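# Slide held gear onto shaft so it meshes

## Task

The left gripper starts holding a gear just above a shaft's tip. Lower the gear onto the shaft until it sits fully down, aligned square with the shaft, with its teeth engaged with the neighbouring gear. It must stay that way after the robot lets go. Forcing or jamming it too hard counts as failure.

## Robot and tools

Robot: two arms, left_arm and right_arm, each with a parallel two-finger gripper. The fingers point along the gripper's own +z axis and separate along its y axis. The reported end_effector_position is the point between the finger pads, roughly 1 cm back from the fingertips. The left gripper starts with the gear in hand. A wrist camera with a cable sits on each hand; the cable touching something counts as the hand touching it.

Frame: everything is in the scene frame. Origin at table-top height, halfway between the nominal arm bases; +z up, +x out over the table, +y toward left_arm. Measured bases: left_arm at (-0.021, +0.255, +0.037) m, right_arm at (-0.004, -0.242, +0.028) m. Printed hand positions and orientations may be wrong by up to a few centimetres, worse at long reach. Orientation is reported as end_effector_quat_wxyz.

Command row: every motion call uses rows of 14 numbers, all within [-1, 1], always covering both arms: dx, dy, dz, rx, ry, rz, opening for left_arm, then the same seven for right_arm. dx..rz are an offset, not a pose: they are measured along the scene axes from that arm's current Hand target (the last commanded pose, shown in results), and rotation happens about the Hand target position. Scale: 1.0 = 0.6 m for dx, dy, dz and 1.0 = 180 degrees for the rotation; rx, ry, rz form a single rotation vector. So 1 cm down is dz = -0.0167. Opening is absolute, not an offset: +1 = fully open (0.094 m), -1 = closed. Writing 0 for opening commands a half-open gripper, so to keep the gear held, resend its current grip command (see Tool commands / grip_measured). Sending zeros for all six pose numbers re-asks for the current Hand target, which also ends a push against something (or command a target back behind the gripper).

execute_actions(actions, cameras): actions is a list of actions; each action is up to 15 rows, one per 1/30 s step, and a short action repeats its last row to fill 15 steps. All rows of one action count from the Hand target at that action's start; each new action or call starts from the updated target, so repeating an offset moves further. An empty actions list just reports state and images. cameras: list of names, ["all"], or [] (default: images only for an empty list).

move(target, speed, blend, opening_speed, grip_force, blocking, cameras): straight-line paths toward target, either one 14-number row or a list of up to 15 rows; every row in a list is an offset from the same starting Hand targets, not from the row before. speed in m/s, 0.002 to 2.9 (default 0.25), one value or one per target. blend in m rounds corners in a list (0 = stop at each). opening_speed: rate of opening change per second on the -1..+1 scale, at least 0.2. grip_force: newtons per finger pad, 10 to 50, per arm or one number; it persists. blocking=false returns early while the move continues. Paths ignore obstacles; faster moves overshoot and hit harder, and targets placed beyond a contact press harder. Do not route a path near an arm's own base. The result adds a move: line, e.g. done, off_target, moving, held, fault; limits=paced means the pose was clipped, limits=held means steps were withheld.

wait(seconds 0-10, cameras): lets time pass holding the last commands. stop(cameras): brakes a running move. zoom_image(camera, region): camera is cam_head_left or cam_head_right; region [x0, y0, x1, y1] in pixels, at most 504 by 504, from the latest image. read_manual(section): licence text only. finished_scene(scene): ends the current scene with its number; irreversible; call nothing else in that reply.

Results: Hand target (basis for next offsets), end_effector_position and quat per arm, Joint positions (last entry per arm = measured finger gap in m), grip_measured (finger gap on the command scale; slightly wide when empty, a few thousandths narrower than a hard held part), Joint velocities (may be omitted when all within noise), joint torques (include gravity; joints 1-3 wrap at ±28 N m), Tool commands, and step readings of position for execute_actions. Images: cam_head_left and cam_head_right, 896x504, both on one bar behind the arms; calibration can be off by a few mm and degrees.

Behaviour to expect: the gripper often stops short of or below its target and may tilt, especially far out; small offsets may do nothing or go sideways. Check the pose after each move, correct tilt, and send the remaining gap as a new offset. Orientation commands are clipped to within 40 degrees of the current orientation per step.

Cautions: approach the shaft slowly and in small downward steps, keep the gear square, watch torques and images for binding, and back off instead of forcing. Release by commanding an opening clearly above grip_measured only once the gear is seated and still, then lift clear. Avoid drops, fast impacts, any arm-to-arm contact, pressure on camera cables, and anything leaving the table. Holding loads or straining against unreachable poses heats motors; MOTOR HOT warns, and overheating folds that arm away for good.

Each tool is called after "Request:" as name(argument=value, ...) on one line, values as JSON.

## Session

Request:
execute_actions(actions=[])

Request:
zoom_image(camera="cam_head_left", region=[360, 130, 460, 230])

Request:
zoom_image(camera="cam_head_right", region=[350, 130, 450, 230])

Scene clock: 0.00 s.
left_arm: end_effector_position=(+0.2649, +0.1082, +0.1524) grip_measured=-0.631 end_effector_quat_wxyz=(-0.003, +0.859, +0.513, +0.001) | right_arm: end_effector_position=(+0.3774, -0.2478, +0.4300) grip_measured=+1.000 end_effector_quat_wxyz=(+0.707, +0.005, +0.707, -0.005)
Joint positions: left_arm=[-0.494 1.762 1.484 -1.296 -0.006 1.587 0.017] | right_arm=[0 1.047 1.047 0 0 0 0.094]
Joint velocities: within noise
Joint torques (N m): no reading
Heat: left arm: 40 °C; right arm: 41 °C.
Hand target: left_arm +0.2672, +0.1072, +0.1578; +0.005, +0.859, +0.513, +0.007 | right_arm +0.3750, -0.2478, +0.4415; +0.718, +0.005, +0.696, -0.005
Tool commands: left_gripper/opening=-1.0 right_gripper/opening=+1.0

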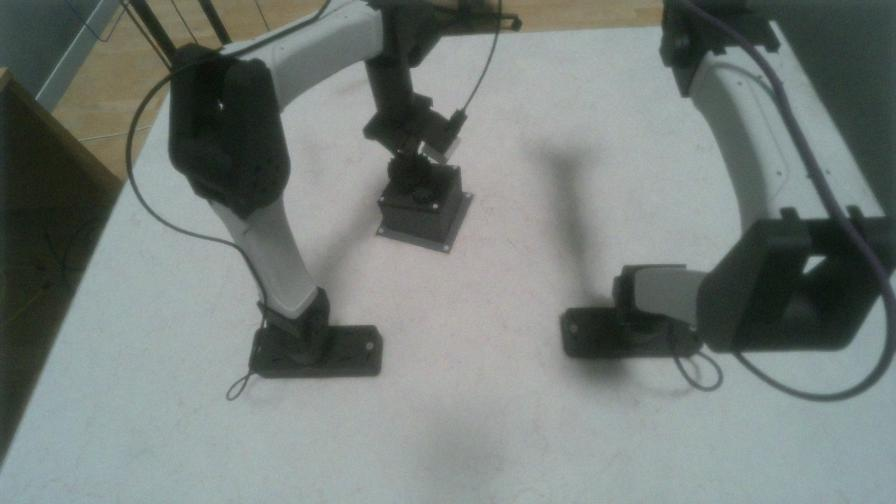

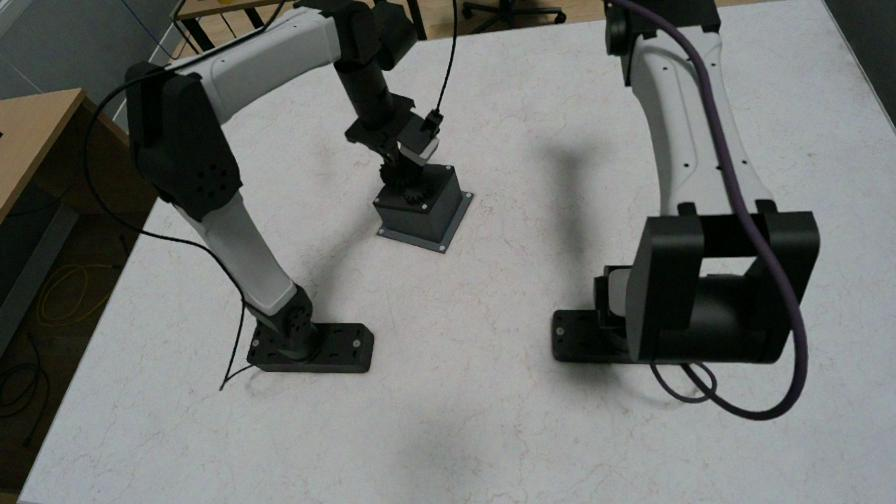

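Scaled by 5.040.

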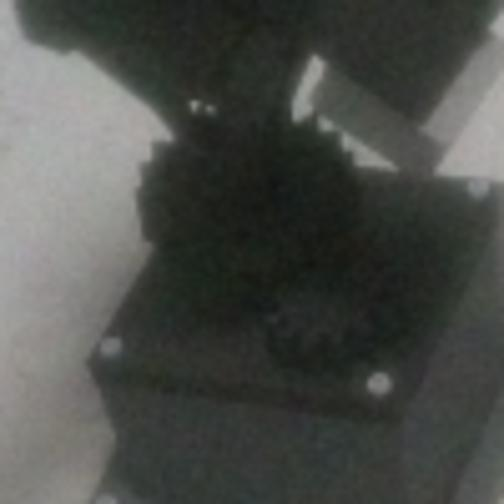

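Scaled by 5.040.

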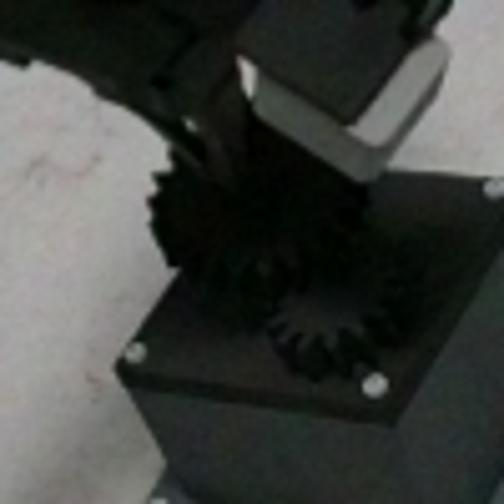

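Request:
move(target=[0.11,0,0.12,0,0,0,-1,0,0,0,0,0,0,1], speed=0.25, cameras=["all"])

Request:
zoom_image(camera="cam_head_right", region=[370, 155, 450, 225])

Request:
zoom_image(camera="cam_head_left", region=[375, 155, 455, 225])

Request:
zoom_image(camera="cam_head_right", region=[340, 80, 440, 160])

Request:
zoom_image(camera="cam_head_left", region=[360, 80, 460, 160])

Scene clock: 1.97 s.
left_arm: end_effector_position=(+0.3325, +0.1074, +0.2286) grip_measured=-0.631 end_effector_quat_wxyz=(+0.038, +0.855, +0.516, +0.031) | right_arm: end_effector_position=(+0.3774, -0.2478, +0.4300) grip_measured=+1.000 end_effector_quat_wxyz=(+0.707, +0.005, +0.707, -0.005)
Joint positions: left_arm=[-0.414 1.956 2.039 -1.554 -0.006 1.656 0.017] | right_arm=[0 1.047 1.047 0 0 0 0.094]
Joint torques (N m): left_arm=[0.27 -8.35 7.6 0.39 0.04 0.07] | right_arm=[0.02 -2.82 8.17 2.23 0.09 -0.03]
Heat: left arm: 40 °C; right arm: 42 °C.
Hand target: left_arm +0.3332, +0.1072, +0.2299; +0.006, +0.859, +0.513, +0.007 | right_arm +0.3750, -0.2478, +0.4415; +0.718, +0.005, +0.696, -0.005
Off the commanded pose: left_arm 0.001 m, 5 deg | right_arm 0.012 m, 2 deg.
joint sent to its limit (left arm) — joint 4 (wrist pitch), lower limit. The joint targets are off in orientation, not in position.
move: off_target (left_arm, right_arm)

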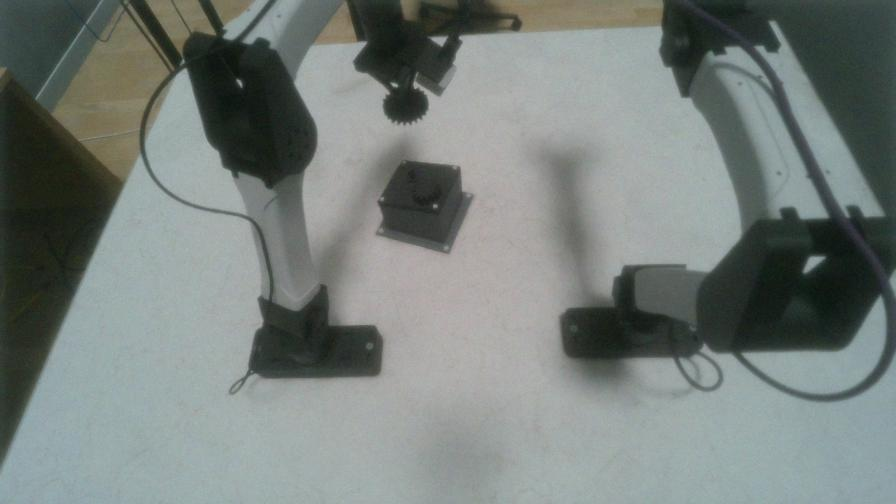

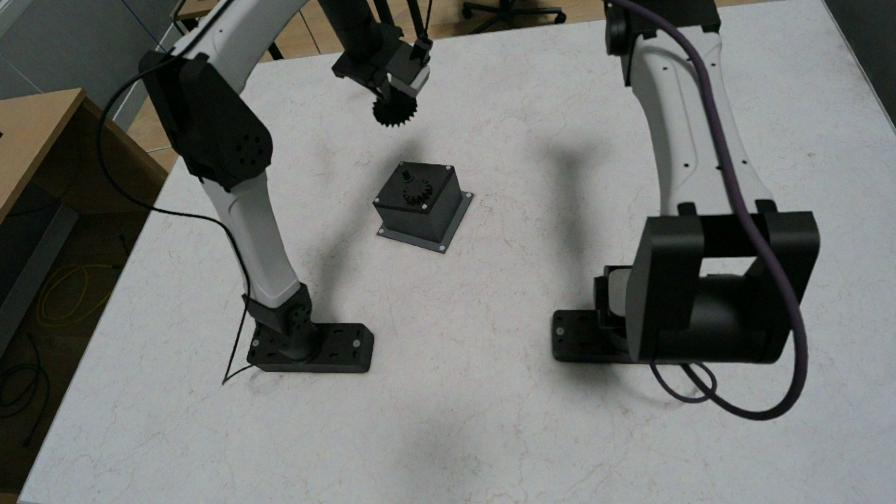

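Scaled by 6.300.

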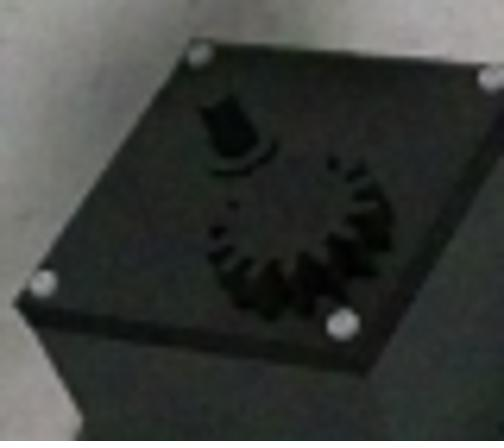

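Scaled by 6.300.

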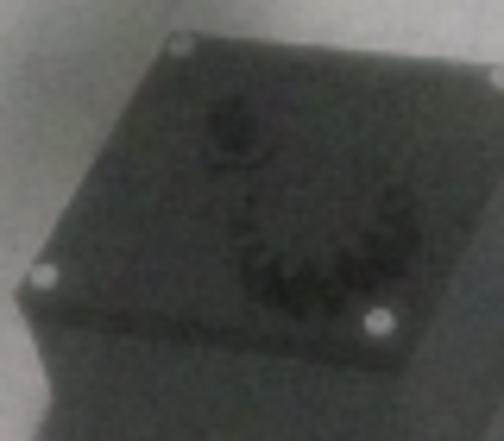

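Scaled by 5.040.

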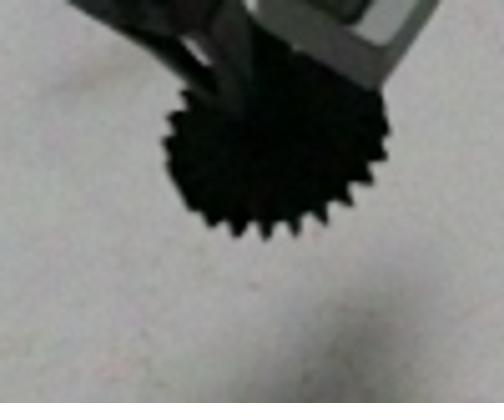

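Scaled by 5.040.

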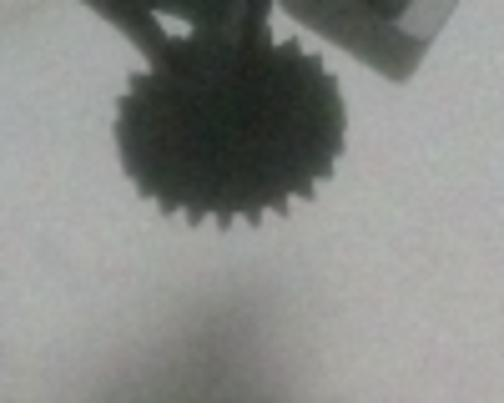

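Request:
move(target=[-0.0987,-0.002,-0.1067,0,0,0,-1,0,0,0,0,0,0,1], speed=0.15, cameras=["all"])

Request:
zoom_image(camera="cam_head_left", region=[360, 130, 460, 210])

Request:
zoom_image(camera="cam_head_right", region=[350, 130, 450, 210])

Scene clock: 5.33 s.
left_arm: end_effector_position=(+0.2722, +0.1081, +0.1578) grip_measured=-0.631 end_effector_quat_wxyz=(-0.012, +0.860, +0.511, -0.004) | right_arm: end_effector_position=(+0.3774, -0.2478, +0.4300) grip_measured=+1.000 end_effector_quat_wxyz=(+0.707, +0.005, +0.707, -0.005)
Joint positions: left_arm=[-0.484 1.807 1.56 -1.348 -0.006 1.602 0.017] | right_arm=[0 1.047 1.047 0 0 0 0.094]
Joint torques (N m): left_arm=[-0.14 -10.82 5.65 0.44 0.02 -0.1] | right_arm=[0.02 -2.82 8.16 2.23 0.1 -0.03]
Heat: left arm: 40 °C; right arm: 43 °C.
Hand target: left_arm +0.2740, +0.1060, +0.1658; +0.006, +0.859, +0.513, +0.007 | right_arm +0.3750, -0.2478, +0.4415; +0.718, +0.005, +0.696, -0.005
Off the commanded pose: left_arm 0.009 m, 2 deg | right_arm 0.012 m, 2 deg.
move: off_target (right_arm)

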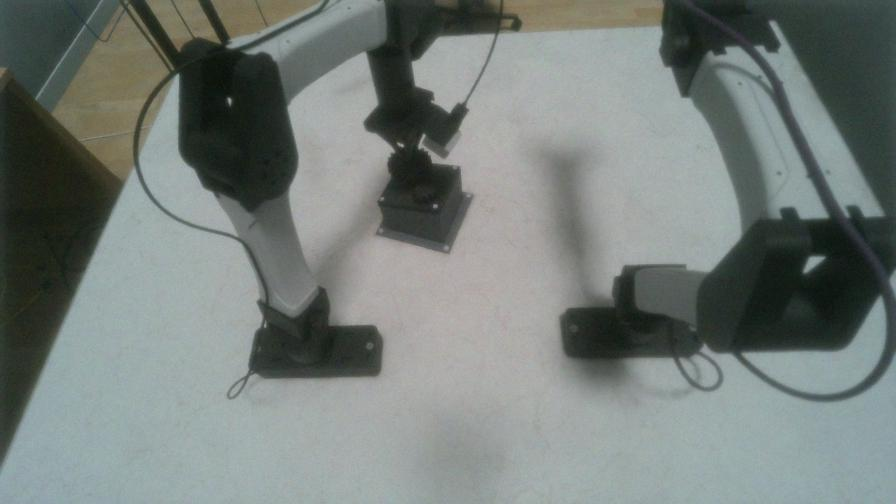

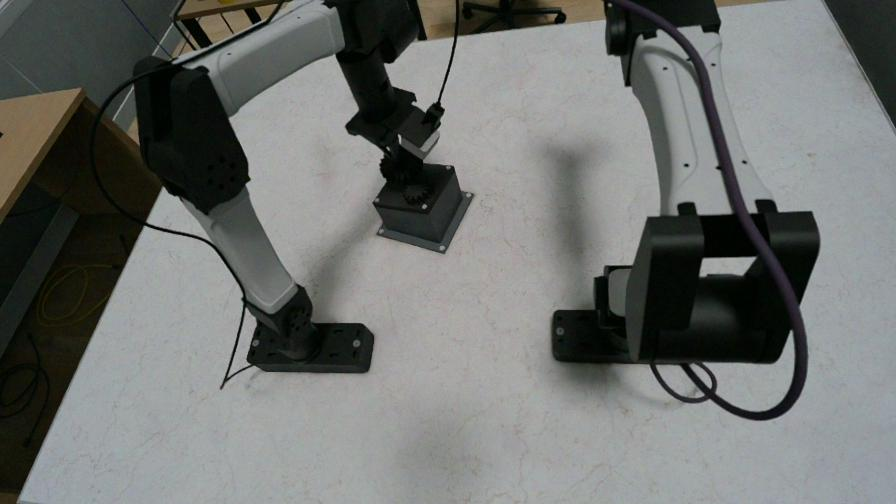

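Scaled by 5.040.

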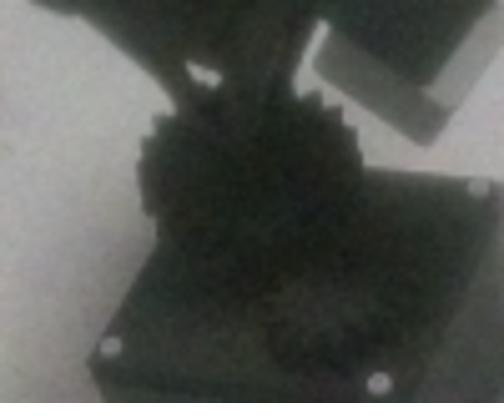

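Scaled by 5.040.

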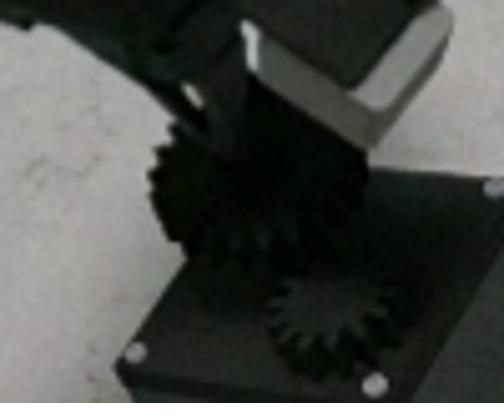

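Request:
move(target=[0,-0.006,-0.006,0,0,0,-1,0,0,0,0,0,0,1], speed=0.04)

Scene clock: 6.80 s.
left_arm: end_effector_position=(+0.2726, +0.1055, +0.1560) grip_measured=-0.631 end_effector_quat_wxyz=(-0.009, +0.859, +0.512, -0.002) | right_arm: end_effector_position=(+0.3774, -0.2478, +0.4300) grip_measured=+1.000 end_effector_quat_wxyz=(+0.707, +0.005, +0.707, -0.005)
Joint positions: left_arm=[-0.49 1.807 1.553 -1.335 -0.006 1.592 0.017] | right_arm=[0 1.047 1.047 0 0 0 0.094]
Joint torques (N m): left_arm=[-0.36 -10.25 5.7 0.39 0.03 -0.11] | right_arm=[0.01 -2.84 8.17 2.23 0.1 -0.03]
Heat: left arm: 40 °C; right arm: 43 °C.
Hand target: left_arm +0.2740, +0.1024, +0.1622; +0.006, +0.859, +0.513, +0.007 | right_arm +0.3750, -0.2478, +0.4415; +0.718, +0.005, +0.696, -0.005
Off the commanded pose: left_arm 0.007 m, 2 deg | right_arm 0.012 m, 2 deg.
move: off_target (right_arm)

Request:
move(target=[0,0,-0.009,0,0,0,-1,0,0,0,0,0,0,1], speed=0.04)

Request:
move(target=[0,0,-0.005,0,0,0,-1,0,0,0,0,0,0,1], speed=0.03)

Request:
move(target=[0,0,-0.005,0,0,0,-1,0,0,0,0,0,0,1], speed=0.03)

Scene clock: 8.27 s.
left_arm: end_effector_position=(+0.2725, +0.1056, +0.1506) grip_measured=-0.631 end_effector_quat_wxyz=(-0.009, +0.859, +0.512, -0.002) | right_arm: end_effector_position=(+0.3774, -0.2478, +0.4300) grip_measured=+1.000 end_effector_quat_wxyz=(+0.707, +0.005, +0.707, -0.005)
Joint positions: left_arm=[-0.49 1.807 1.532 -1.314 -0.006 1.592 0.017] | right_arm=[0 1.047 1.047 0 0 0 0.094]
Joint torques (N m): left_arm=[-0.39 -10.21 5.75 0.41 0.03 -0.1] | right_arm=[0.01 -2.84 8.18 2.23 0.1 -0.03]
Heat: left arm: 41 °C; right arm: 44 °C.
Hand target: left_arm +0.2740, +0.1024, +0.1568; +0.006, +0.859, +0.513, +0.007 | right_arm +0.3750, -0.2478, +0.4415; +0.718, +0.005, +0.696, -0.005
Off the commanded pose: left_arm 0.007 m, 2 deg | right_arm 0.012 m, 2 deg.
move: off_target (right_arm)

Scene clock: 8.97 s.
left_arm: end_effector_position=(+0.2726, +0.1055, +0.1498) grip_measured=-0.631 end_effector_quat_wxyz=(-0.008, +0.859, +0.512, -0.002) | right_arm: end_effector_position=(+0.3774, -0.2478, +0.4300) grip_measured=+1.000 end_effector_quat_wxyz=(+0.707, +0.005, +0.707, -0.005)
Joint positions: left_arm=[-0.49 1.805 1.526 -1.308 -0.006 1.592 0.017] | right_arm=[0 1.047 1.047 0 0 0 0.094]
Joint torques (N m): left_arm=[-0.32 -10 5.23 0.5 0.02 -0.11] | right_arm=[0.02 -2.84 8.17 2.23 0.09 -0.03]
Heat: left arm: 41 °C; right arm: 44 °C.
Hand target: left_arm +0.2740, +0.1024, +0.1539; +0.006, +0.859, +0.513, +0.007 | right_arm +0.3750, -0.2478, +0.4415; +0.718, +0.005, +0.696, -0.005
Off the commanded pose: left_arm 0.005 m, 2 deg | right_arm 0.012 m, 2 deg.
move: off_target (right_arm)

Scene clock: 9.67 s.
left_arm: end_effector_position=(+0.2725, +0.1056, +0.1496) grip_measured=-0.631 end_effector_quat_wxyz=(-0.006, +0.859, +0.512, +0.000) | right_arm: end_effector_position=(+0.3774, -0.2478, +0.4300) grip_measured=+1.000 end_effector_quat_wxyz=(+0.707, +0.005, +0.707, -0.005)
Joint positions: left_arm=[-0.49 1.8 1.519 -1.3 -0.006 1.592 0.017] | right_arm=[0 1.047 1.047 0 0 0 0.094]
Joint torques (N m): left_arm=[-0.39 -9.39 4.85 0.55 0.02 -0.12] | right_arm=[0.03 -2.81 8.16 2.23 0.1 -0.03]
Heat: left arm: 41 °C; right arm: 44 °C.
Hand target: left_arm +0.2740, +0.1024, +0.1508; +0.006, +0.859, +0.513, +0.007 | right_arm +0.3750, -0.2478, +0.4415; +0.718, +0.005, +0.696, -0.005
Off the commanded pose: left_arm 0.004 m, 2 deg | right_arm 0.012 m, 2 deg.
move: off_target (right_arm)

Request:
move(target=[0,0.003,0.003,0,0,0,-1,0,0,0,0,0,0,1], speed=0.03)

Request:
move(target=[0,0.0025,0,0,0,0,-1,0,0,0,0,0,0,1], speed=0.03)

Scene clock: 16.20 s.
left_arm: end_effector_position=(+0.2725, +0.1056, +0.1496) grip_measured=-0.631 end_effector_quat_wxyz=(-0.006, +0.859, +0.512, +0.000) | right_arm: end_effector_position=(+0.3774, -0.2478, +0.4300) grip_measured=+1.000 end_effector_quat_wxyz=(+0.707, +0.005, +0.707, -0.005)
Joint positions: left_arm=[-0.49 1.8 1.519 -1.3 -0.006 1.592 0.017] | right_arm=[0 1.047 1.047 0 0 0 0.094]
Joint torques (N m): left_arm=[0.02 -9.72 5.12 0.49 0.03 -0.07] | right_arm=[-0.02 -2.84 8.17 2.24 0.1 -0.03]
Heat: left arm: 42 °C; right arm: 45 °C.
Hand target: left_arm +0.2740, +0.1042, +0.1526; +0.006, +0.859, +0.513, +0.007 | right_arm +0.3750, -0.2478, +0.4415; +0.718, +0.005, +0.696, -0.005
Off the commanded pose: left_arm 0.004 m, 2 deg | right_arm 0.012 m, 2 deg.
move: off_target (right_arm)

Scene clock: 16.90 s.
left_arm: end_effector_position=(+0.2725, +0.1056, +0.1497) grip_measured=-0.631 end_effector_quat_wxyz=(-0.006, +0.859, +0.512, +0.000) | right_arm: end_effector_position=(+0.3774, -0.2478, +0.4300) grip_measured=+1.000 end_effector_quat_wxyz=(+0.707, +0.005, +0.707, -0.005)
Joint positions: left_arm=[-0.49 1.799 1.519 -1.3 -0.006 1.592 0.017] | right_arm=[0 1.047 1.047 0 0 0 0.094]
Joint torques (N m): left_arm=[0.36 -9.89 4.79 0.49 0.02 -0.03] | right_arm=[0.02 -2.82 8.13 2.24 0.1 -0.02]
Heat: left arm: 42 °C; right arm: 45 °C.
Hand target: left_arm +0.2740, +0.1057, +0.1526; +0.006, +0.859, +0.513, +0.007 | right_arm +0.3750, -0.2478, +0.4415; +0.718, +0.005, +0.696, -0.005
Off the commanded pose: left_arm 0.003 m, 2 deg | right_arm 0.012 m, 2 deg.
move: off_target (right_arm)

Request:
move(target=[0,0.0025,0,0,0,0,-1,0,0,0,0,0,0,1], speed=0.03)

Request:
move(target=[0,0.0025,0,0,0,0,-1,0,0,0,0,0,0,1], speed=0.03, cameras=["all"])

Request:
zoom_image(camera="cam_head_left", region=[360, 130, 460, 210])

Request:
zoom_image(camera="cam_head_right", region=[350, 130, 450, 210])

Scene clock: 18.37 s.
left_arm: end_effector_position=(+0.2723, +0.1064, +0.1497) grip_measured=-0.631 end_effector_quat_wxyz=(-0.005, +0.858, +0.513, +0.000) | right_arm: end_effector_position=(+0.3774, -0.2478, +0.4300) grip_measured=+1.000 end_effector_quat_wxyz=(+0.707, +0.005, +0.707, -0.005)
Joint positions: left_arm=[-0.488 1.795 1.513 -1.296 -0.006 1.592 0.017] | right_arm=[0 1.047 1.047 0 0 0 0.094]
Joint torques (N m): left_arm=[0.54 -9.76 5.08 0.47 0.02 0.02] | right_arm=[0.05 -2.85 8.18 2.23 0.09 -0.03]
Heat: left arm: 42 °C; right arm: 45 °C.
Hand target: left_arm +0.2740, +0.1072, +0.1527; +0.006, +0.859, +0.513, +0.007 | right_arm +0.3750, -0.2478, +0.4415; +0.718, +0.005, +0.696, -0.005
Off the commanded pose: left_arm 0.003 m, 1 deg | right_arm 0.012 m, 2 deg.
move: off_target (right_arm)

Scene clock: 19.07 s.
left_arm: end_effector_position=(+0.2722, +0.1080, +0.1495) grip_measured=-0.631 end_effector_quat_wxyz=(-0.005, +0.857, +0.515, +0.000) | right_arm: end_effector_position=(+0.3774, -0.2478, +0.4300) grip_measured=+1.000 end_effector_quat_wxyz=(+0.707, +0.005, +0.707, -0.005)
Joint positions: left_arm=[-0.484 1.792 1.51 -1.296 -0.006 1.592 0.017] | right_arm=[0 1.047 1.047 0 0 0 0.094]
Joint torques (N m): left_arm=[0.57 -9.73 5.11 0.47 0.02 0.06] | right_arm=[0.01 -2.84 8.14 2.23 0.09 -0.02]
Heat: left arm: 42 °C; right arm: 45 °C.
Hand target: left_arm +0.2740, +0.1087, +0.1527; +0.006, +0.858, +0.513, +0.007 | right_arm +0.3750, -0.2478, +0.4415; +0.718, +0.005, +0.696, -0.005
Off the commanded pose: left_arm 0.004 m, 1 deg | right_arm 0.012 m, 2 deg.
move: off_target (right_arm)

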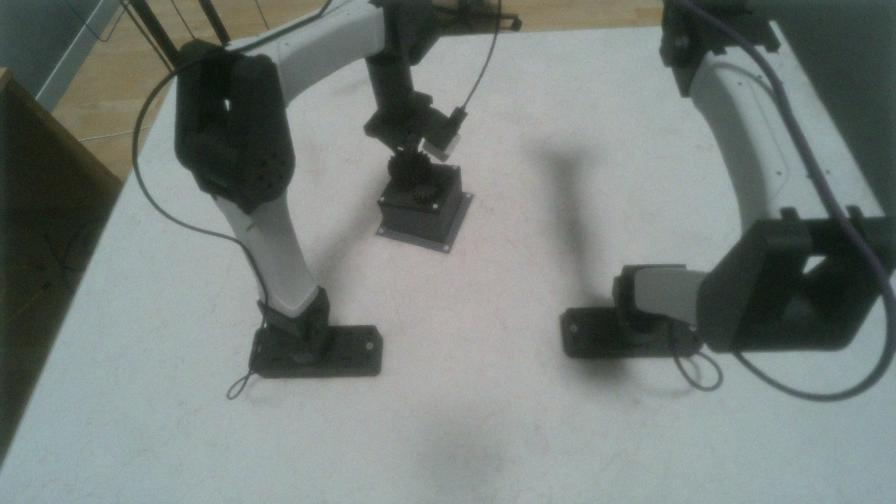

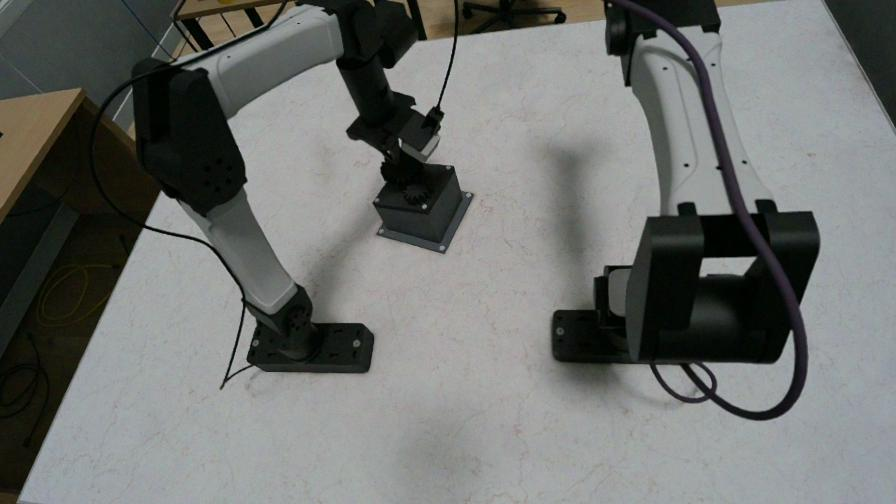

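Scaled by 5.040.

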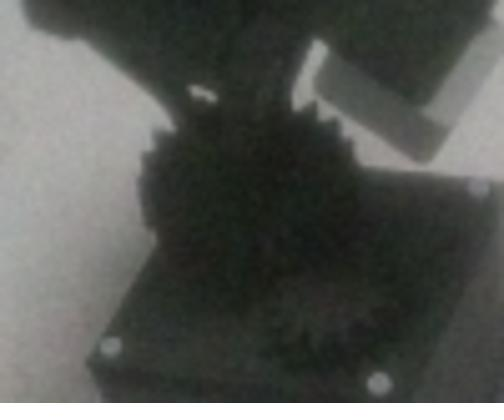

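Scaled by 5.040.

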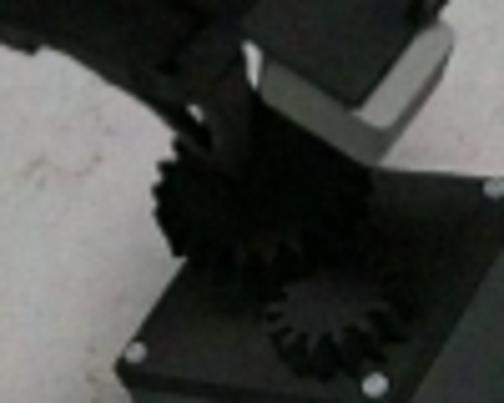

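Request:
move(target=[-0.003,0,0.0005,0,0,0,-1,0,0,0,0,0,0,1], speed=0.03)

Request:
move(target=[-0.003,0,0,0,0,0,-1,0,0,0,0,0,0,1], speed=0.03)

Scene clock: 20.53 s.
left_arm: end_effector_position=(+0.2719, +0.1081, +0.1496) grip_measured=-0.631 end_effector_quat_wxyz=(-0.003, +0.857, +0.515, +0.001) | right_arm: end_effector_position=(+0.3774, -0.2478, +0.4300) grip_measured=+1.000 end_effector_quat_wxyz=(+0.707, +0.005, +0.707, -0.005)
Joint positions: left_arm=[-0.484 1.787 1.503 -1.291 -0.006 1.592 0.017] | right_arm=[0 1.047 1.047 0 0 0 0.094]
Joint torques (N m): left_arm=[0.38 -9.77 5.11 0.42 0.02 0.04] | right_arm=[0.03 -2.85 8.16 2.23 0.09 -0.03]
Heat: left arm: 42 °C; right arm: 45 °C.
Hand target: left_arm +0.2722, +0.1088, +0.1529; +0.006, +0.859, +0.513, +0.007 | right_arm +0.3750, -0.2478, +0.4415; +0.718, +0.005, +0.696, -0.005
Off the commanded pose: left_arm 0.004 m, 1 deg | right_arm 0.012 m, 2 deg.
move: off_target (right_arm)

Scene clock: 21.23 s.
left_arm: end_effector_position=(+0.2717, +0.1083, +0.1496) grip_measured=-0.631 end_effector_quat_wxyz=(-0.001, +0.857, +0.515, +0.003) | right_arm: end_effector_position=(+0.3774, -0.2478, +0.4300) grip_measured=+1.000 end_effector_quat_wxyz=(+0.707, +0.005, +0.707, -0.005)
Joint positions: left_arm=[-0.484 1.781 1.496 -1.284 -0.006 1.592 0.017] | right_arm=[0 1.047 1.047 0 0 0 0.094]
Joint torques (N m): left_arm=[0.14 -9.69 5.05 0.39 0.03 0.02] | right_arm=[0.02 -2.82 8.17 2.23 0.09 -0.02]
Heat: left arm: 42 °C; right arm: 45 °C.
Hand target: left_arm +0.2704, +0.1088, +0.1529; +0.006, +0.859, +0.513, +0.007 | right_arm +0.3750, -0.2478, +0.4415; +0.718, +0.005, +0.696, -0.005
Off the commanded pose: left_arm 0.004 m, 1 deg | right_arm 0.012 m, 2 deg.
move: off_target (right_arm)

Request:
move(target=[-0.0015,0,0.008,0,0,0,-1,0,0,0,0,0,0,1], speed=0.05)

Scene clock: 22.27 s.
left_arm: end_effector_position=(+0.2717, +0.1083, +0.1497) grip_measured=-0.631 end_effector_quat_wxyz=(-0.001, +0.857, +0.515, +0.003) | right_arm: end_effector_position=(+0.3774, -0.2478, +0.4300) grip_measured=+1.000 end_effector_quat_wxyz=(+0.707, +0.005, +0.707, -0.005)
Joint positions: left_arm=[-0.484 1.78 1.496 -1.284 -0.006 1.592 0.017] | right_arm=[0 1.047 1.047 0 0 0 0.094]
Joint torques (N m): left_arm=[0.02 -10.04 6.38 0.21 0.03 -0.01] | right_arm=[0.03 -2.81 8.17 2.23 0.09 -0.03]
Heat: left arm: 42 °C; right arm: 46 °C.
Hand target: left_arm +0.2695, +0.1088, +0.1577; +0.006, +0.859, +0.513, +0.007 | right_arm +0.3750, -0.2478, +0.4415; +0.718, +0.005, +0.696, -0.005
Off the commanded pose: left_arm 0.008 m, 1 deg | right_arm 0.012 m, 2 deg.
move: off_target (right_arm)

Request:
move(target=[0,0,0.008,0,0,0,-1,0,0,0,0,0,0,1], speed=0.05, cameras=["all"])

Request:
zoom_image(camera="cam_head_right", region=[370, 140, 430, 210])

Scene clock: 23.67 s.
left_arm: end_effector_position=(+0.2697, +0.1092, +0.1498) grip_measured=-0.631 end_effector_quat_wxyz=(-0.004, +0.857, +0.515, +0.001) | right_arm: end_effector_position=(+0.3774, -0.2478, +0.4300) grip_measured=+1.000 end_effector_quat_wxyz=(+0.707, +0.005, +0.707, -0.005)
Joint positions: left_arm=[-0.484 1.78 1.496 -1.293 -0.006 1.592 0.017] | right_arm=[0 1.047 1.047 0 0 0 0.094]
Joint torques (N m): left_arm=[0.03 -10.14 7.98 0.12 0.03 -0.02] | right_arm=[0.02 -2.84 8.16 2.23 0.1 -0.03]
Heat: left arm: 42 °C; right arm: 46 °C.
Hand target: left_arm +0.2695, +0.1088, +0.1625; +0.006, +0.859, +0.513, +0.007 | right_arm +0.3750, -0.2478, +0.4415; +0.718, +0.005, +0.696, -0.005
Off the commanded pose: left_arm 0.013 m, 1 deg | right_arm 0.012 m, 2 deg.
move: off_target (left_arm, right_arm)

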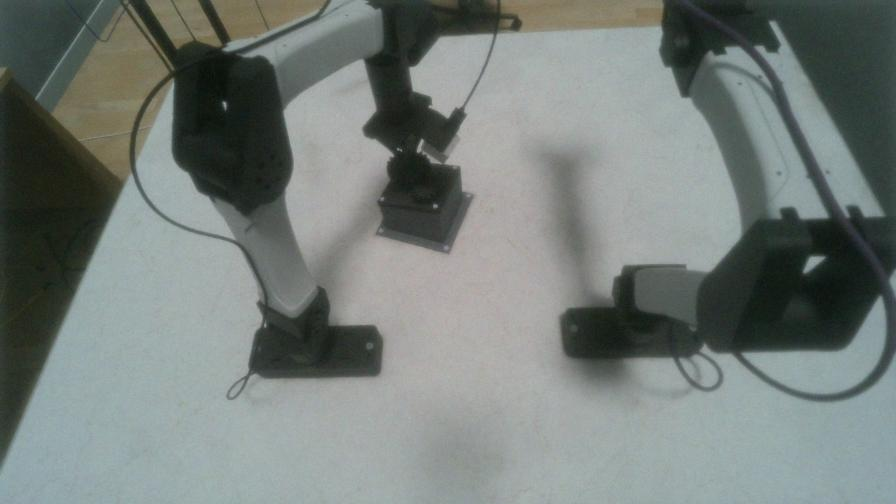

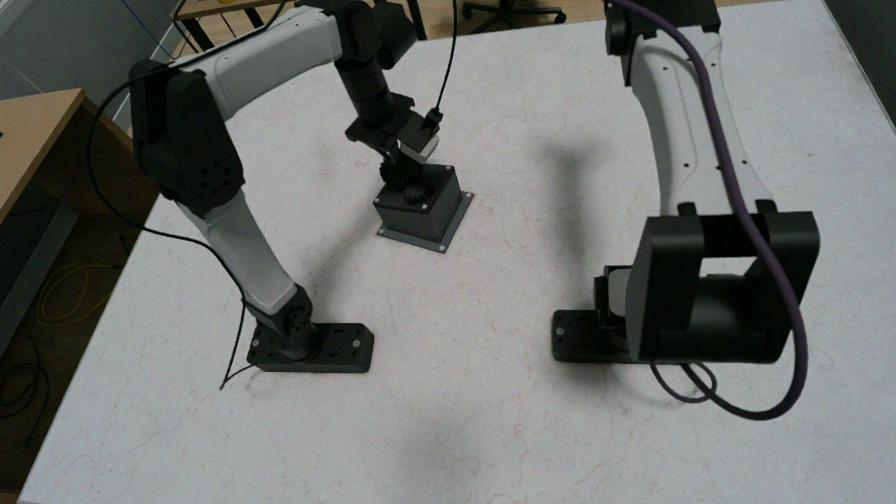

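Scaled by 7.200.

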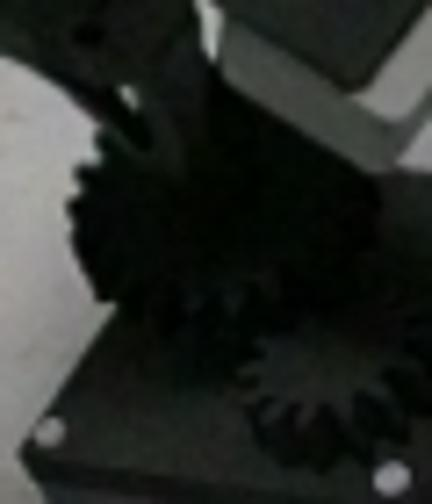

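Request:
move(target=[0,0,-0.018,0,0,0,-1,0,0,0,0,0,0,1], speed=0.05)

Request:
move(target=[0,0,-0.005,0,0,0,-1,0,0,0,0,0,0,1], speed=0.03)

Scene clock: 24.93 s.
left_arm: end_effector_position=(+0.2695, +0.1094, +0.1496) grip_measured=-0.631 end_effector_quat_wxyz=(-0.002, +0.857, +0.515, +0.002) | right_arm: end_effector_position=(+0.3774, -0.2478, +0.4300) grip_measured=+1.000 end_effector_quat_wxyz=(+0.707, +0.005, +0.707, -0.005)
Joint positions: left_arm=[-0.484 1.775 1.489 -1.287 -0.006 1.592 0.017] | right_arm=[0 1.047 1.047 0 0 0 0.094]
Joint torques (N m): left_arm=[0.02 -9.42 4.9 0.44 0.01 0.01] | right_arm=[0.02 -2.84 8.17 2.23 0.1 -0.02]
Heat: left arm: 42 °C; right arm: 46 °C.
Hand target: left_arm +0.2695, +0.1088, +0.1517; +0.005, +0.859, +0.513, +0.007 | right_arm +0.3750, -0.2478, +0.4415; +0.718, +0.005, +0.696, -0.005
Off the commanded pose: left_arm 0.002 m, 1 deg | right_arm 0.012 m, 2 deg.
move: off_target (right_arm)

Scene clock: 25.63 s.
left_arm: end_effector_position=(+0.2694, +0.1094, +0.1497) grip_measured=-0.631 end_effector_quat_wxyz=(+0.000, +0.857, +0.515, +0.003) | right_arm: end_effector_position=(+0.3774, -0.2478, +0.4300) grip_measured=+1.000 end_effector_quat_wxyz=(+0.707, +0.005, +0.707, -0.005)
Joint positions: left_arm=[-0.484 1.769 1.482 -1.28 -0.006 1.592 0.017] | right_arm=[0 1.047 1.047 0 0 0 0.094]
Joint torques (N m): left_arm=[0.03 -8.8 4.62 0.53 0.01 0] | right_arm=[0.01 -2.85 8.16 2.23 0.09 -0.03]
Heat: left arm: 42 °C; right arm: 46 °C.
Hand target: left_arm +0.2696, +0.1087, +0.1488; +0.006, +0.858, +0.513, +0.007 | right_arm +0.3750, -0.2478, +0.4415; +0.718, +0.005, +0.696, -0.005
Off the commanded pose: left_arm 0.001 m, 1 deg | right_arm 0.012 m, 2 deg.
move: off_target (right_arm)

Request:
move(target=[[0.005,-0.002,0.03,0,0,0,-1,0,0,0,0,0,0,1],[0.0075,-0.008,0.03,0,0,0,-1,0,0,0,0,0,0,1],[0.0075,-0.008,0.012,0,0,0,-1,0,0,0,0,0,0,1]], speed=0.06, cameras=["all"])

Request:
zoom_image(camera="cam_head_right", region=[370, 140, 440, 210])

Request:
zoom_image(camera="cam_head_left", region=[375, 140, 445, 210])

Scene clock: 29.27 s.
left_arm: end_effector_position=(+0.2718, +0.1069, +0.1592) grip_measured=-0.631 end_effector_quat_wxyz=(+0.004, +0.858, +0.513, +0.006) | right_arm: end_effector_position=(+0.3774, -0.2478, +0.4300) grip_measured=+1.000 end_effector_quat_wxyz=(+0.707, +0.005, +0.707, -0.005)
Joint positions: left_arm=[-0.488 1.773 1.524 -1.31 -0.006 1.592 0.017] | right_arm=[0 1.047 1.047 0 0 0 0.094]
Joint torques (N m): left_arm=[-0.27 -7.15 5.9 0.53 0.01 -0.07] | right_arm=[0.02 -2.85 8.17 2.23 0.1 -0.02]
Heat: left arm: 42 °C; right arm: 46 °C.
Hand target: left_arm +0.2740, +0.1039, +0.1560; +0.006, +0.859, +0.513, +0.007 | right_arm +0.3750, -0.2478, +0.4415; +0.718, +0.005, +0.696, -0.005
Off the commanded pose: left_arm 0.005 m, 0 deg | right_arm 0.012 m, 2 deg.
move: off_target (right_arm)

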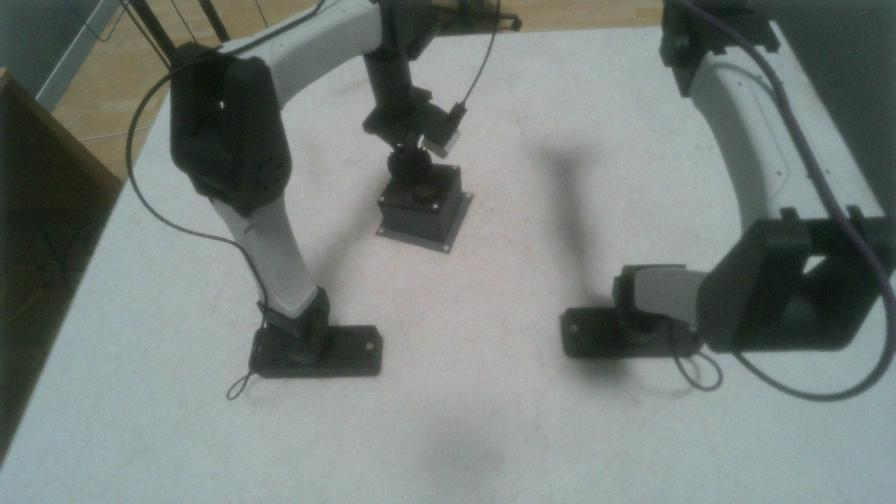

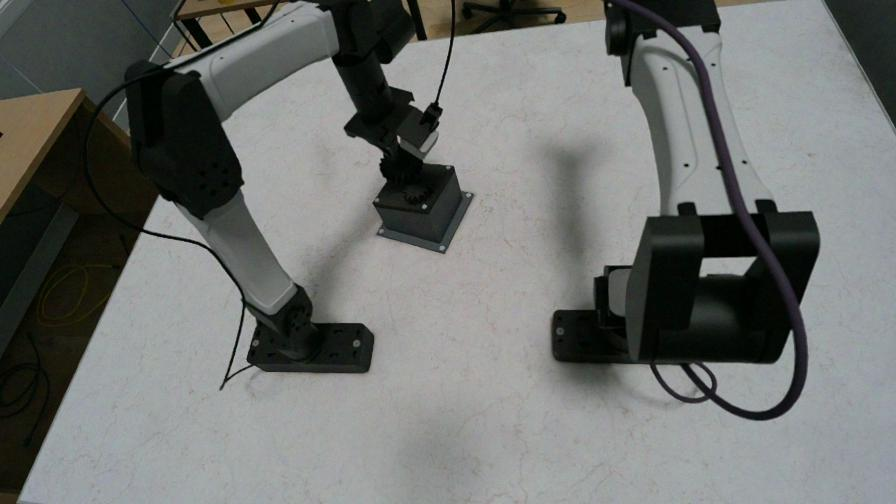

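Scaled by 7.200.

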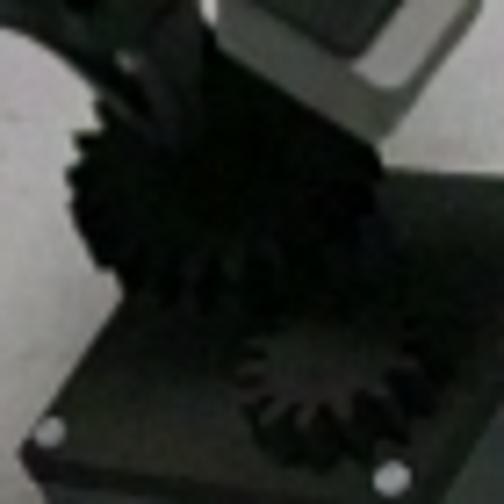

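Scaled by 7.200.

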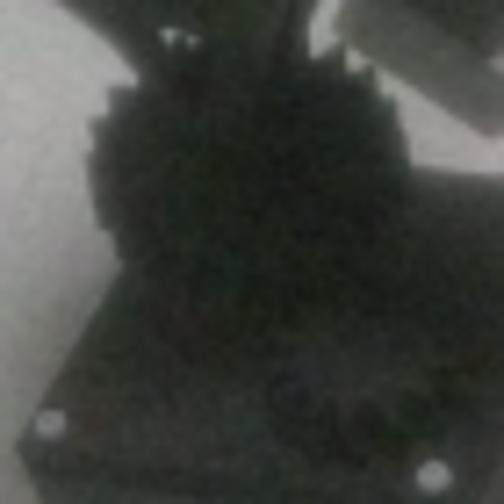

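Request:
move(target=[0,-0.003,-0.006,0,0,0,-1,0,0,0,0,0,0,1], speed=0.04)

Request:
move(target=[0,0,-0.008,0,0,0,-1,0,0,0,0,0,0,1], speed=0.03)

Scene clock: 31.10 s.
left_arm: end_effector_position=(+0.2721, +0.1051, +0.1569) grip_measured=-0.631 end_effector_quat_wxyz=(+0.006, +0.859, +0.512, +0.007) | right_arm: end_effector_position=(+0.3774, -0.2478, +0.4300) grip_measured=+1.000 end_effector_quat_wxyz=(+0.707, +0.005, +0.707, -0.005)
Joint positions: left_arm=[-0.492 1.773 1.515 -1.296 -0.006 1.591 0.017] | right_arm=[0 1.047 1.047 0 0 0 0.094]
Joint torques (N m): left_arm=[-0.32 -6.87 5.81 0.5 0.01 -0.12] | right_arm=[0.02 -2.84 8.14 2.23 0.1 -0.02]
Heat: left arm: 42 °C; right arm: 46 °C.
Hand target: left_arm +0.2740, +0.1021, +0.1524; +0.006, +0.859, +0.513, +0.007 | right_arm +0.3750, -0.2478, +0.4415; +0.718, +0.005, +0.696, -0.005
Off the commanded pose: left_arm 0.006 m, 0 deg | right_arm 0.012 m, 2 deg.
move: off_target (right_arm)

Scene clock: 31.97 s.
left_arm: end_effector_position=(+0.2721, +0.1051, +0.1523) grip_measured=-0.631 end_effector_quat_wxyz=(+0.006, +0.859, +0.512, +0.007) | right_arm: end_effector_position=(+0.3774, -0.2478, +0.4300) grip_measured=+1.000 end_effector_quat_wxyz=(+0.707, +0.005, +0.707, -0.005)
Joint positions: left_arm=[-0.492 1.773 1.497 -1.278 -0.006 1.59 0.017] | right_arm=[0 1.047 1.047 0 0 0 0.094]
Joint torques (N m): left_arm=[-0.31 -6.8 5.82 0.5 0.01 -0.12] | right_arm=[0.01 -2.84 8.17 2.23 0.09 -0.02]
Heat: left arm: 42 °C; right arm: 46 °C.
Hand target: left_arm +0.2740, +0.1021, +0.1475; +0.006, +0.858, +0.513, +0.007 | right_arm +0.3750, -0.2478, +0.4415; +0.718, +0.005, +0.696, -0.005
Off the commanded pose: left_arm 0.006 m, 0 deg | right_arm 0.012 m, 2 deg.
move: off_target (right_arm)

Request:
move(target=[0,0,-0.0075,0,0,0,-1,0,0,0,0,0,0,1], speed=0.03)

Scene clock: 33.13 s.
left_arm: end_effector_position=(+0.2717, +0.1053, +0.1500) grip_measured=-0.631 end_effector_quat_wxyz=(+0.005, +0.859, +0.512, +0.006) | right_arm: end_effector_position=(+0.3774, -0.2478, +0.4300) grip_measured=+1.000 end_effector_quat_wxyz=(+0.707, +0.005, +0.707, -0.005)
Joint positions: left_arm=[-0.492 1.773 1.488 -1.271 -0.006 1.59 0.017] | right_arm=[0 1.047 1.047 0 0 0 0.094]
Joint torques (N m): left_arm=[-0.27 -6.74 5.03 0.61 0.02 -0.11] | right_arm=[0.01 -2.85 8.2 2.23 0.1 -0.02]
Heat: left arm: 42 °C; right arm: 46 °C.
Hand target: left_arm +0.2740, +0.1021, +0.1430; +0.006, +0.858, +0.513, +0.007 | right_arm +0.3750, -0.2478, +0.4415; +0.718, +0.005, +0.696, -0.005
Off the commanded pose: left_arm 0.008 m, 0 deg | right_arm 0.012 m, 2 deg.
move: off_target (right_arm)

Request:
move(target=[0,0,0,0,0,0.03,-1,0,0,0,0,0,0,1], speed=0.1)

Request:
move(target=[0,0,0,0,0,0.025,-1,0,0,0,0,0,0,1], speed=0.1, cameras=["all"])

Request:
zoom_image(camera="cam_head_right", region=[370, 140, 440, 210])

Scene clock: 34.77 s.
left_arm: end_effector_position=(+0.2717, +0.1053, +0.1500) grip_measured=-0.631 end_effector_quat_wxyz=(+0.005, +0.834, +0.551, +0.006) | right_arm: end_effector_position=(+0.3774, -0.2478, +0.4300) grip_measured=+1.000 end_effector_quat_wxyz=(+0.707, +0.005, +0.707, -0.005)
Joint positions: left_arm=[-0.492 1.773 1.488 -1.271 -0.006 1.497 0.017] | right_arm=[0 1.047 1.047 0 0 0 0.094]
Joint torques (N m): left_arm=[-0.35 -6.67 5.12 0.62 -0.01 -0.15] | right_arm=[0.01 -2.84 8.16 2.23 0.09 -0.03]
Heat: left arm: 42 °C; right arm: 46 °C.
Hand target: left_arm +0.2740, +0.1021, +0.1430; +0.005, +0.833, +0.553, +0.007 | right_arm +0.3750, -0.2478, +0.4415; +0.718, +0.005, +0.696, -0.005
Off the commanded pose: left_arm 0.008 m, 0 deg | right_arm 0.012 m, 2 deg.
move: off_target (right_arm)

Scene clock: 35.80 s.
left_arm: end_effector_position=(+0.2719, +0.1052, +0.1499) grip_measured=-0.631 end_effector_quat_wxyz=(+0.006, +0.812, +0.584, +0.006) | right_arm: end_effector_position=(+0.3774, -0.2478, +0.4300) grip_measured=+1.000 end_effector_quat_wxyz=(+0.707, +0.005, +0.707, -0.005)
Joint positions: left_arm=[-0.492 1.773 1.487 -1.269 -0.006 1.418 0.017] | right_arm=[0 1.047 1.047 0 0 0 0.094]
Joint torques (N m): left_arm=[-0.42 -6.58 5.3 0.58 -0.01 -0.12] | right_arm=[0.03 -2.82 8.16 2.23 0.09 -0.03]
Heat: left arm: 42 °C; right arm: 46 °C.
Hand target: left_arm +0.2740, +0.1021, +0.1430; +0.005, +0.811, +0.585, +0.008 | right_arm +0.3750, -0.2478, +0.4415; +0.718, +0.005, +0.696, -0.005
Off the commanded pose: left_arm 0.008 m, 0 deg | right_arm 0.012 m, 2 deg.
move: off_target (right_arm)

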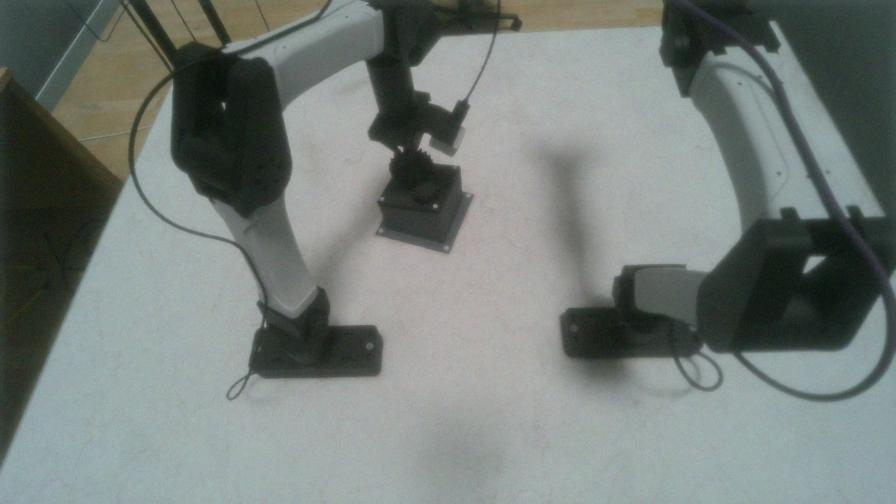

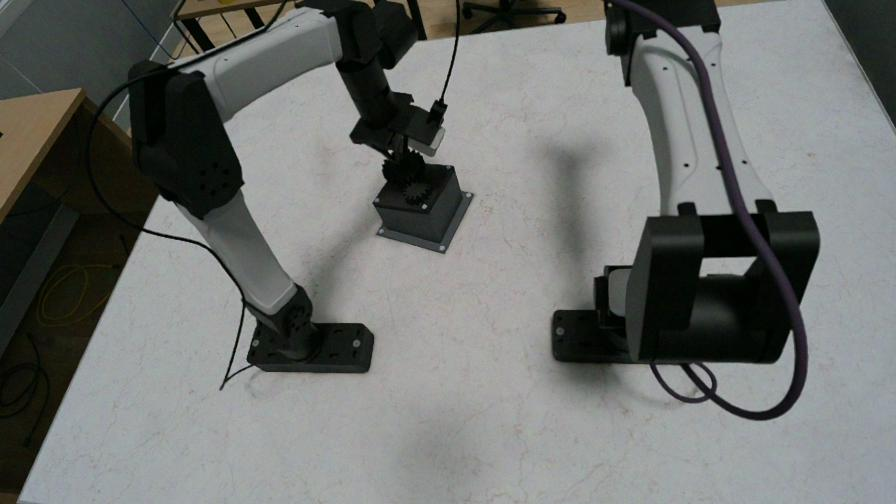

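Scaled by 7.200.

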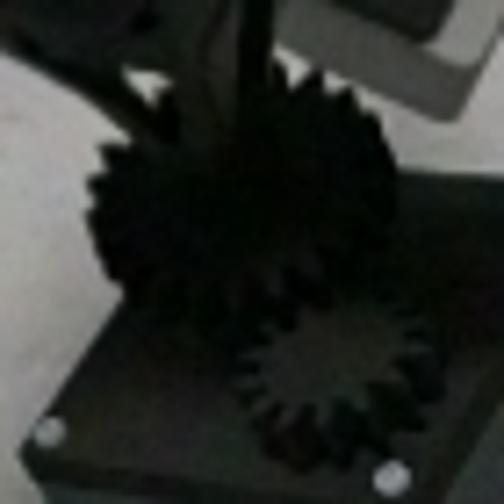

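Request:
zoom_image(camera="cam_head_left", region=[375, 140, 445, 210])

Request:
zoom_image(camera="cam_head_right", region=[375, 150, 435, 210])

Scaled by 7.200.

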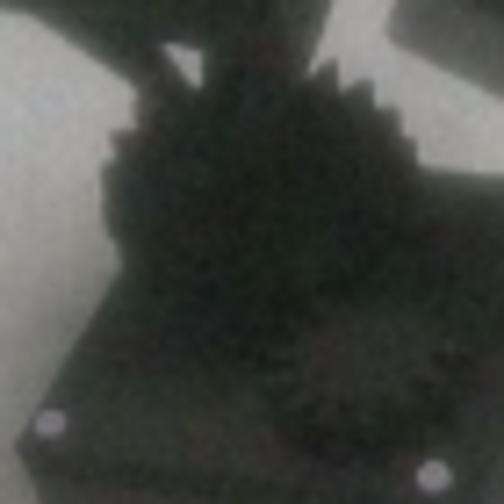

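Scaled by 8.400.

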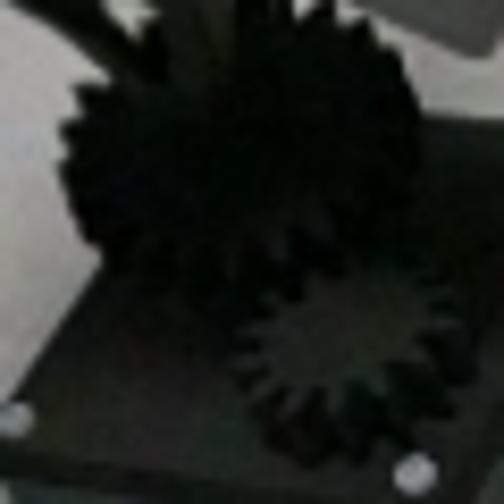

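Request:
move(target=[0.005,0,0,0,0,0,-1,0,0,0,0,0,0,1], speed=0.02)

Request:
move(target=[0.005,0,0,0,0,0,-1,0,0,0,0,0,0,1], speed=0.02)

Scene clock: 38.97 s.
left_arm: end_effector_position=(+0.2719, +0.1052, +0.1497) grip_measured=-0.631 end_effector_quat_wxyz=(+0.006, +0.812, +0.584, +0.006) | right_arm: end_effector_position=(+0.3774, -0.2478, +0.4300) grip_measured=+1.000 end_effector_quat_wxyz=(+0.707, +0.005, +0.707, -0.005)
Joint positions: left_arm=[-0.492 1.774 1.487 -1.269 -0.006 1.418 0.017] | right_arm=[0 1.047 1.047 0 0 0 0.094]
Joint torques (N m): left_arm=[-0.08 -5.78 6.38 0.58 -0.01 -0.08] | right_arm=[0.06 -2.82 8.16 2.23 0.09 -0.03]
Heat: left arm: 42 °C; right arm: 46 °C.
Hand target: left_arm +0.2770, +0.1021, +0.1431; +0.005, +0.811, +0.585, +0.008 | right_arm +0.3750, -0.2478, +0.4415; +0.718, +0.005, +0.696, -0.005
Off the commanded pose: left_arm 0.009 m, 0 deg | right_arm 0.012 m, 2 deg.
move: off_target (right_arm)

Scene clock: 39.67 s.
left_arm: end_effector_position=(+0.2738, +0.1042, +0.1494) grip_measured=-0.631 end_effector_quat_wxyz=(+0.006, +0.812, +0.584, +0.006) | right_arm: end_effector_position=(+0.3774, -0.2478, +0.4300) grip_measured=+1.000 end_effector_quat_wxyz=(+0.707, +0.005, +0.707, -0.005)
Joint positions: left_arm=[-0.492 1.782 1.496 -1.269 -0.006 1.418 0.017] | right_arm=[0 1.047 1.047 0 0 0 0.094]
Joint torques (N m): left_arm=[0.31 -5.67 6.79 0.56 -0.01 -0.04] | right_arm=[0.01 -2.86 8.17 2.23 0.1 -0.03]
Heat: left arm: 42 °C; right arm: 46 °C.
Hand target: left_arm +0.2800, +0.1021, +0.1430; +0.005, +0.811, +0.585, +0.007 | right_arm +0.3750, -0.2478, +0.4415; +0.718, +0.005, +0.696, -0.005
Off the commanded pose: left_arm 0.009 m, 0 deg | right_arm 0.012 m, 2 deg.
move: off_target (right_arm)


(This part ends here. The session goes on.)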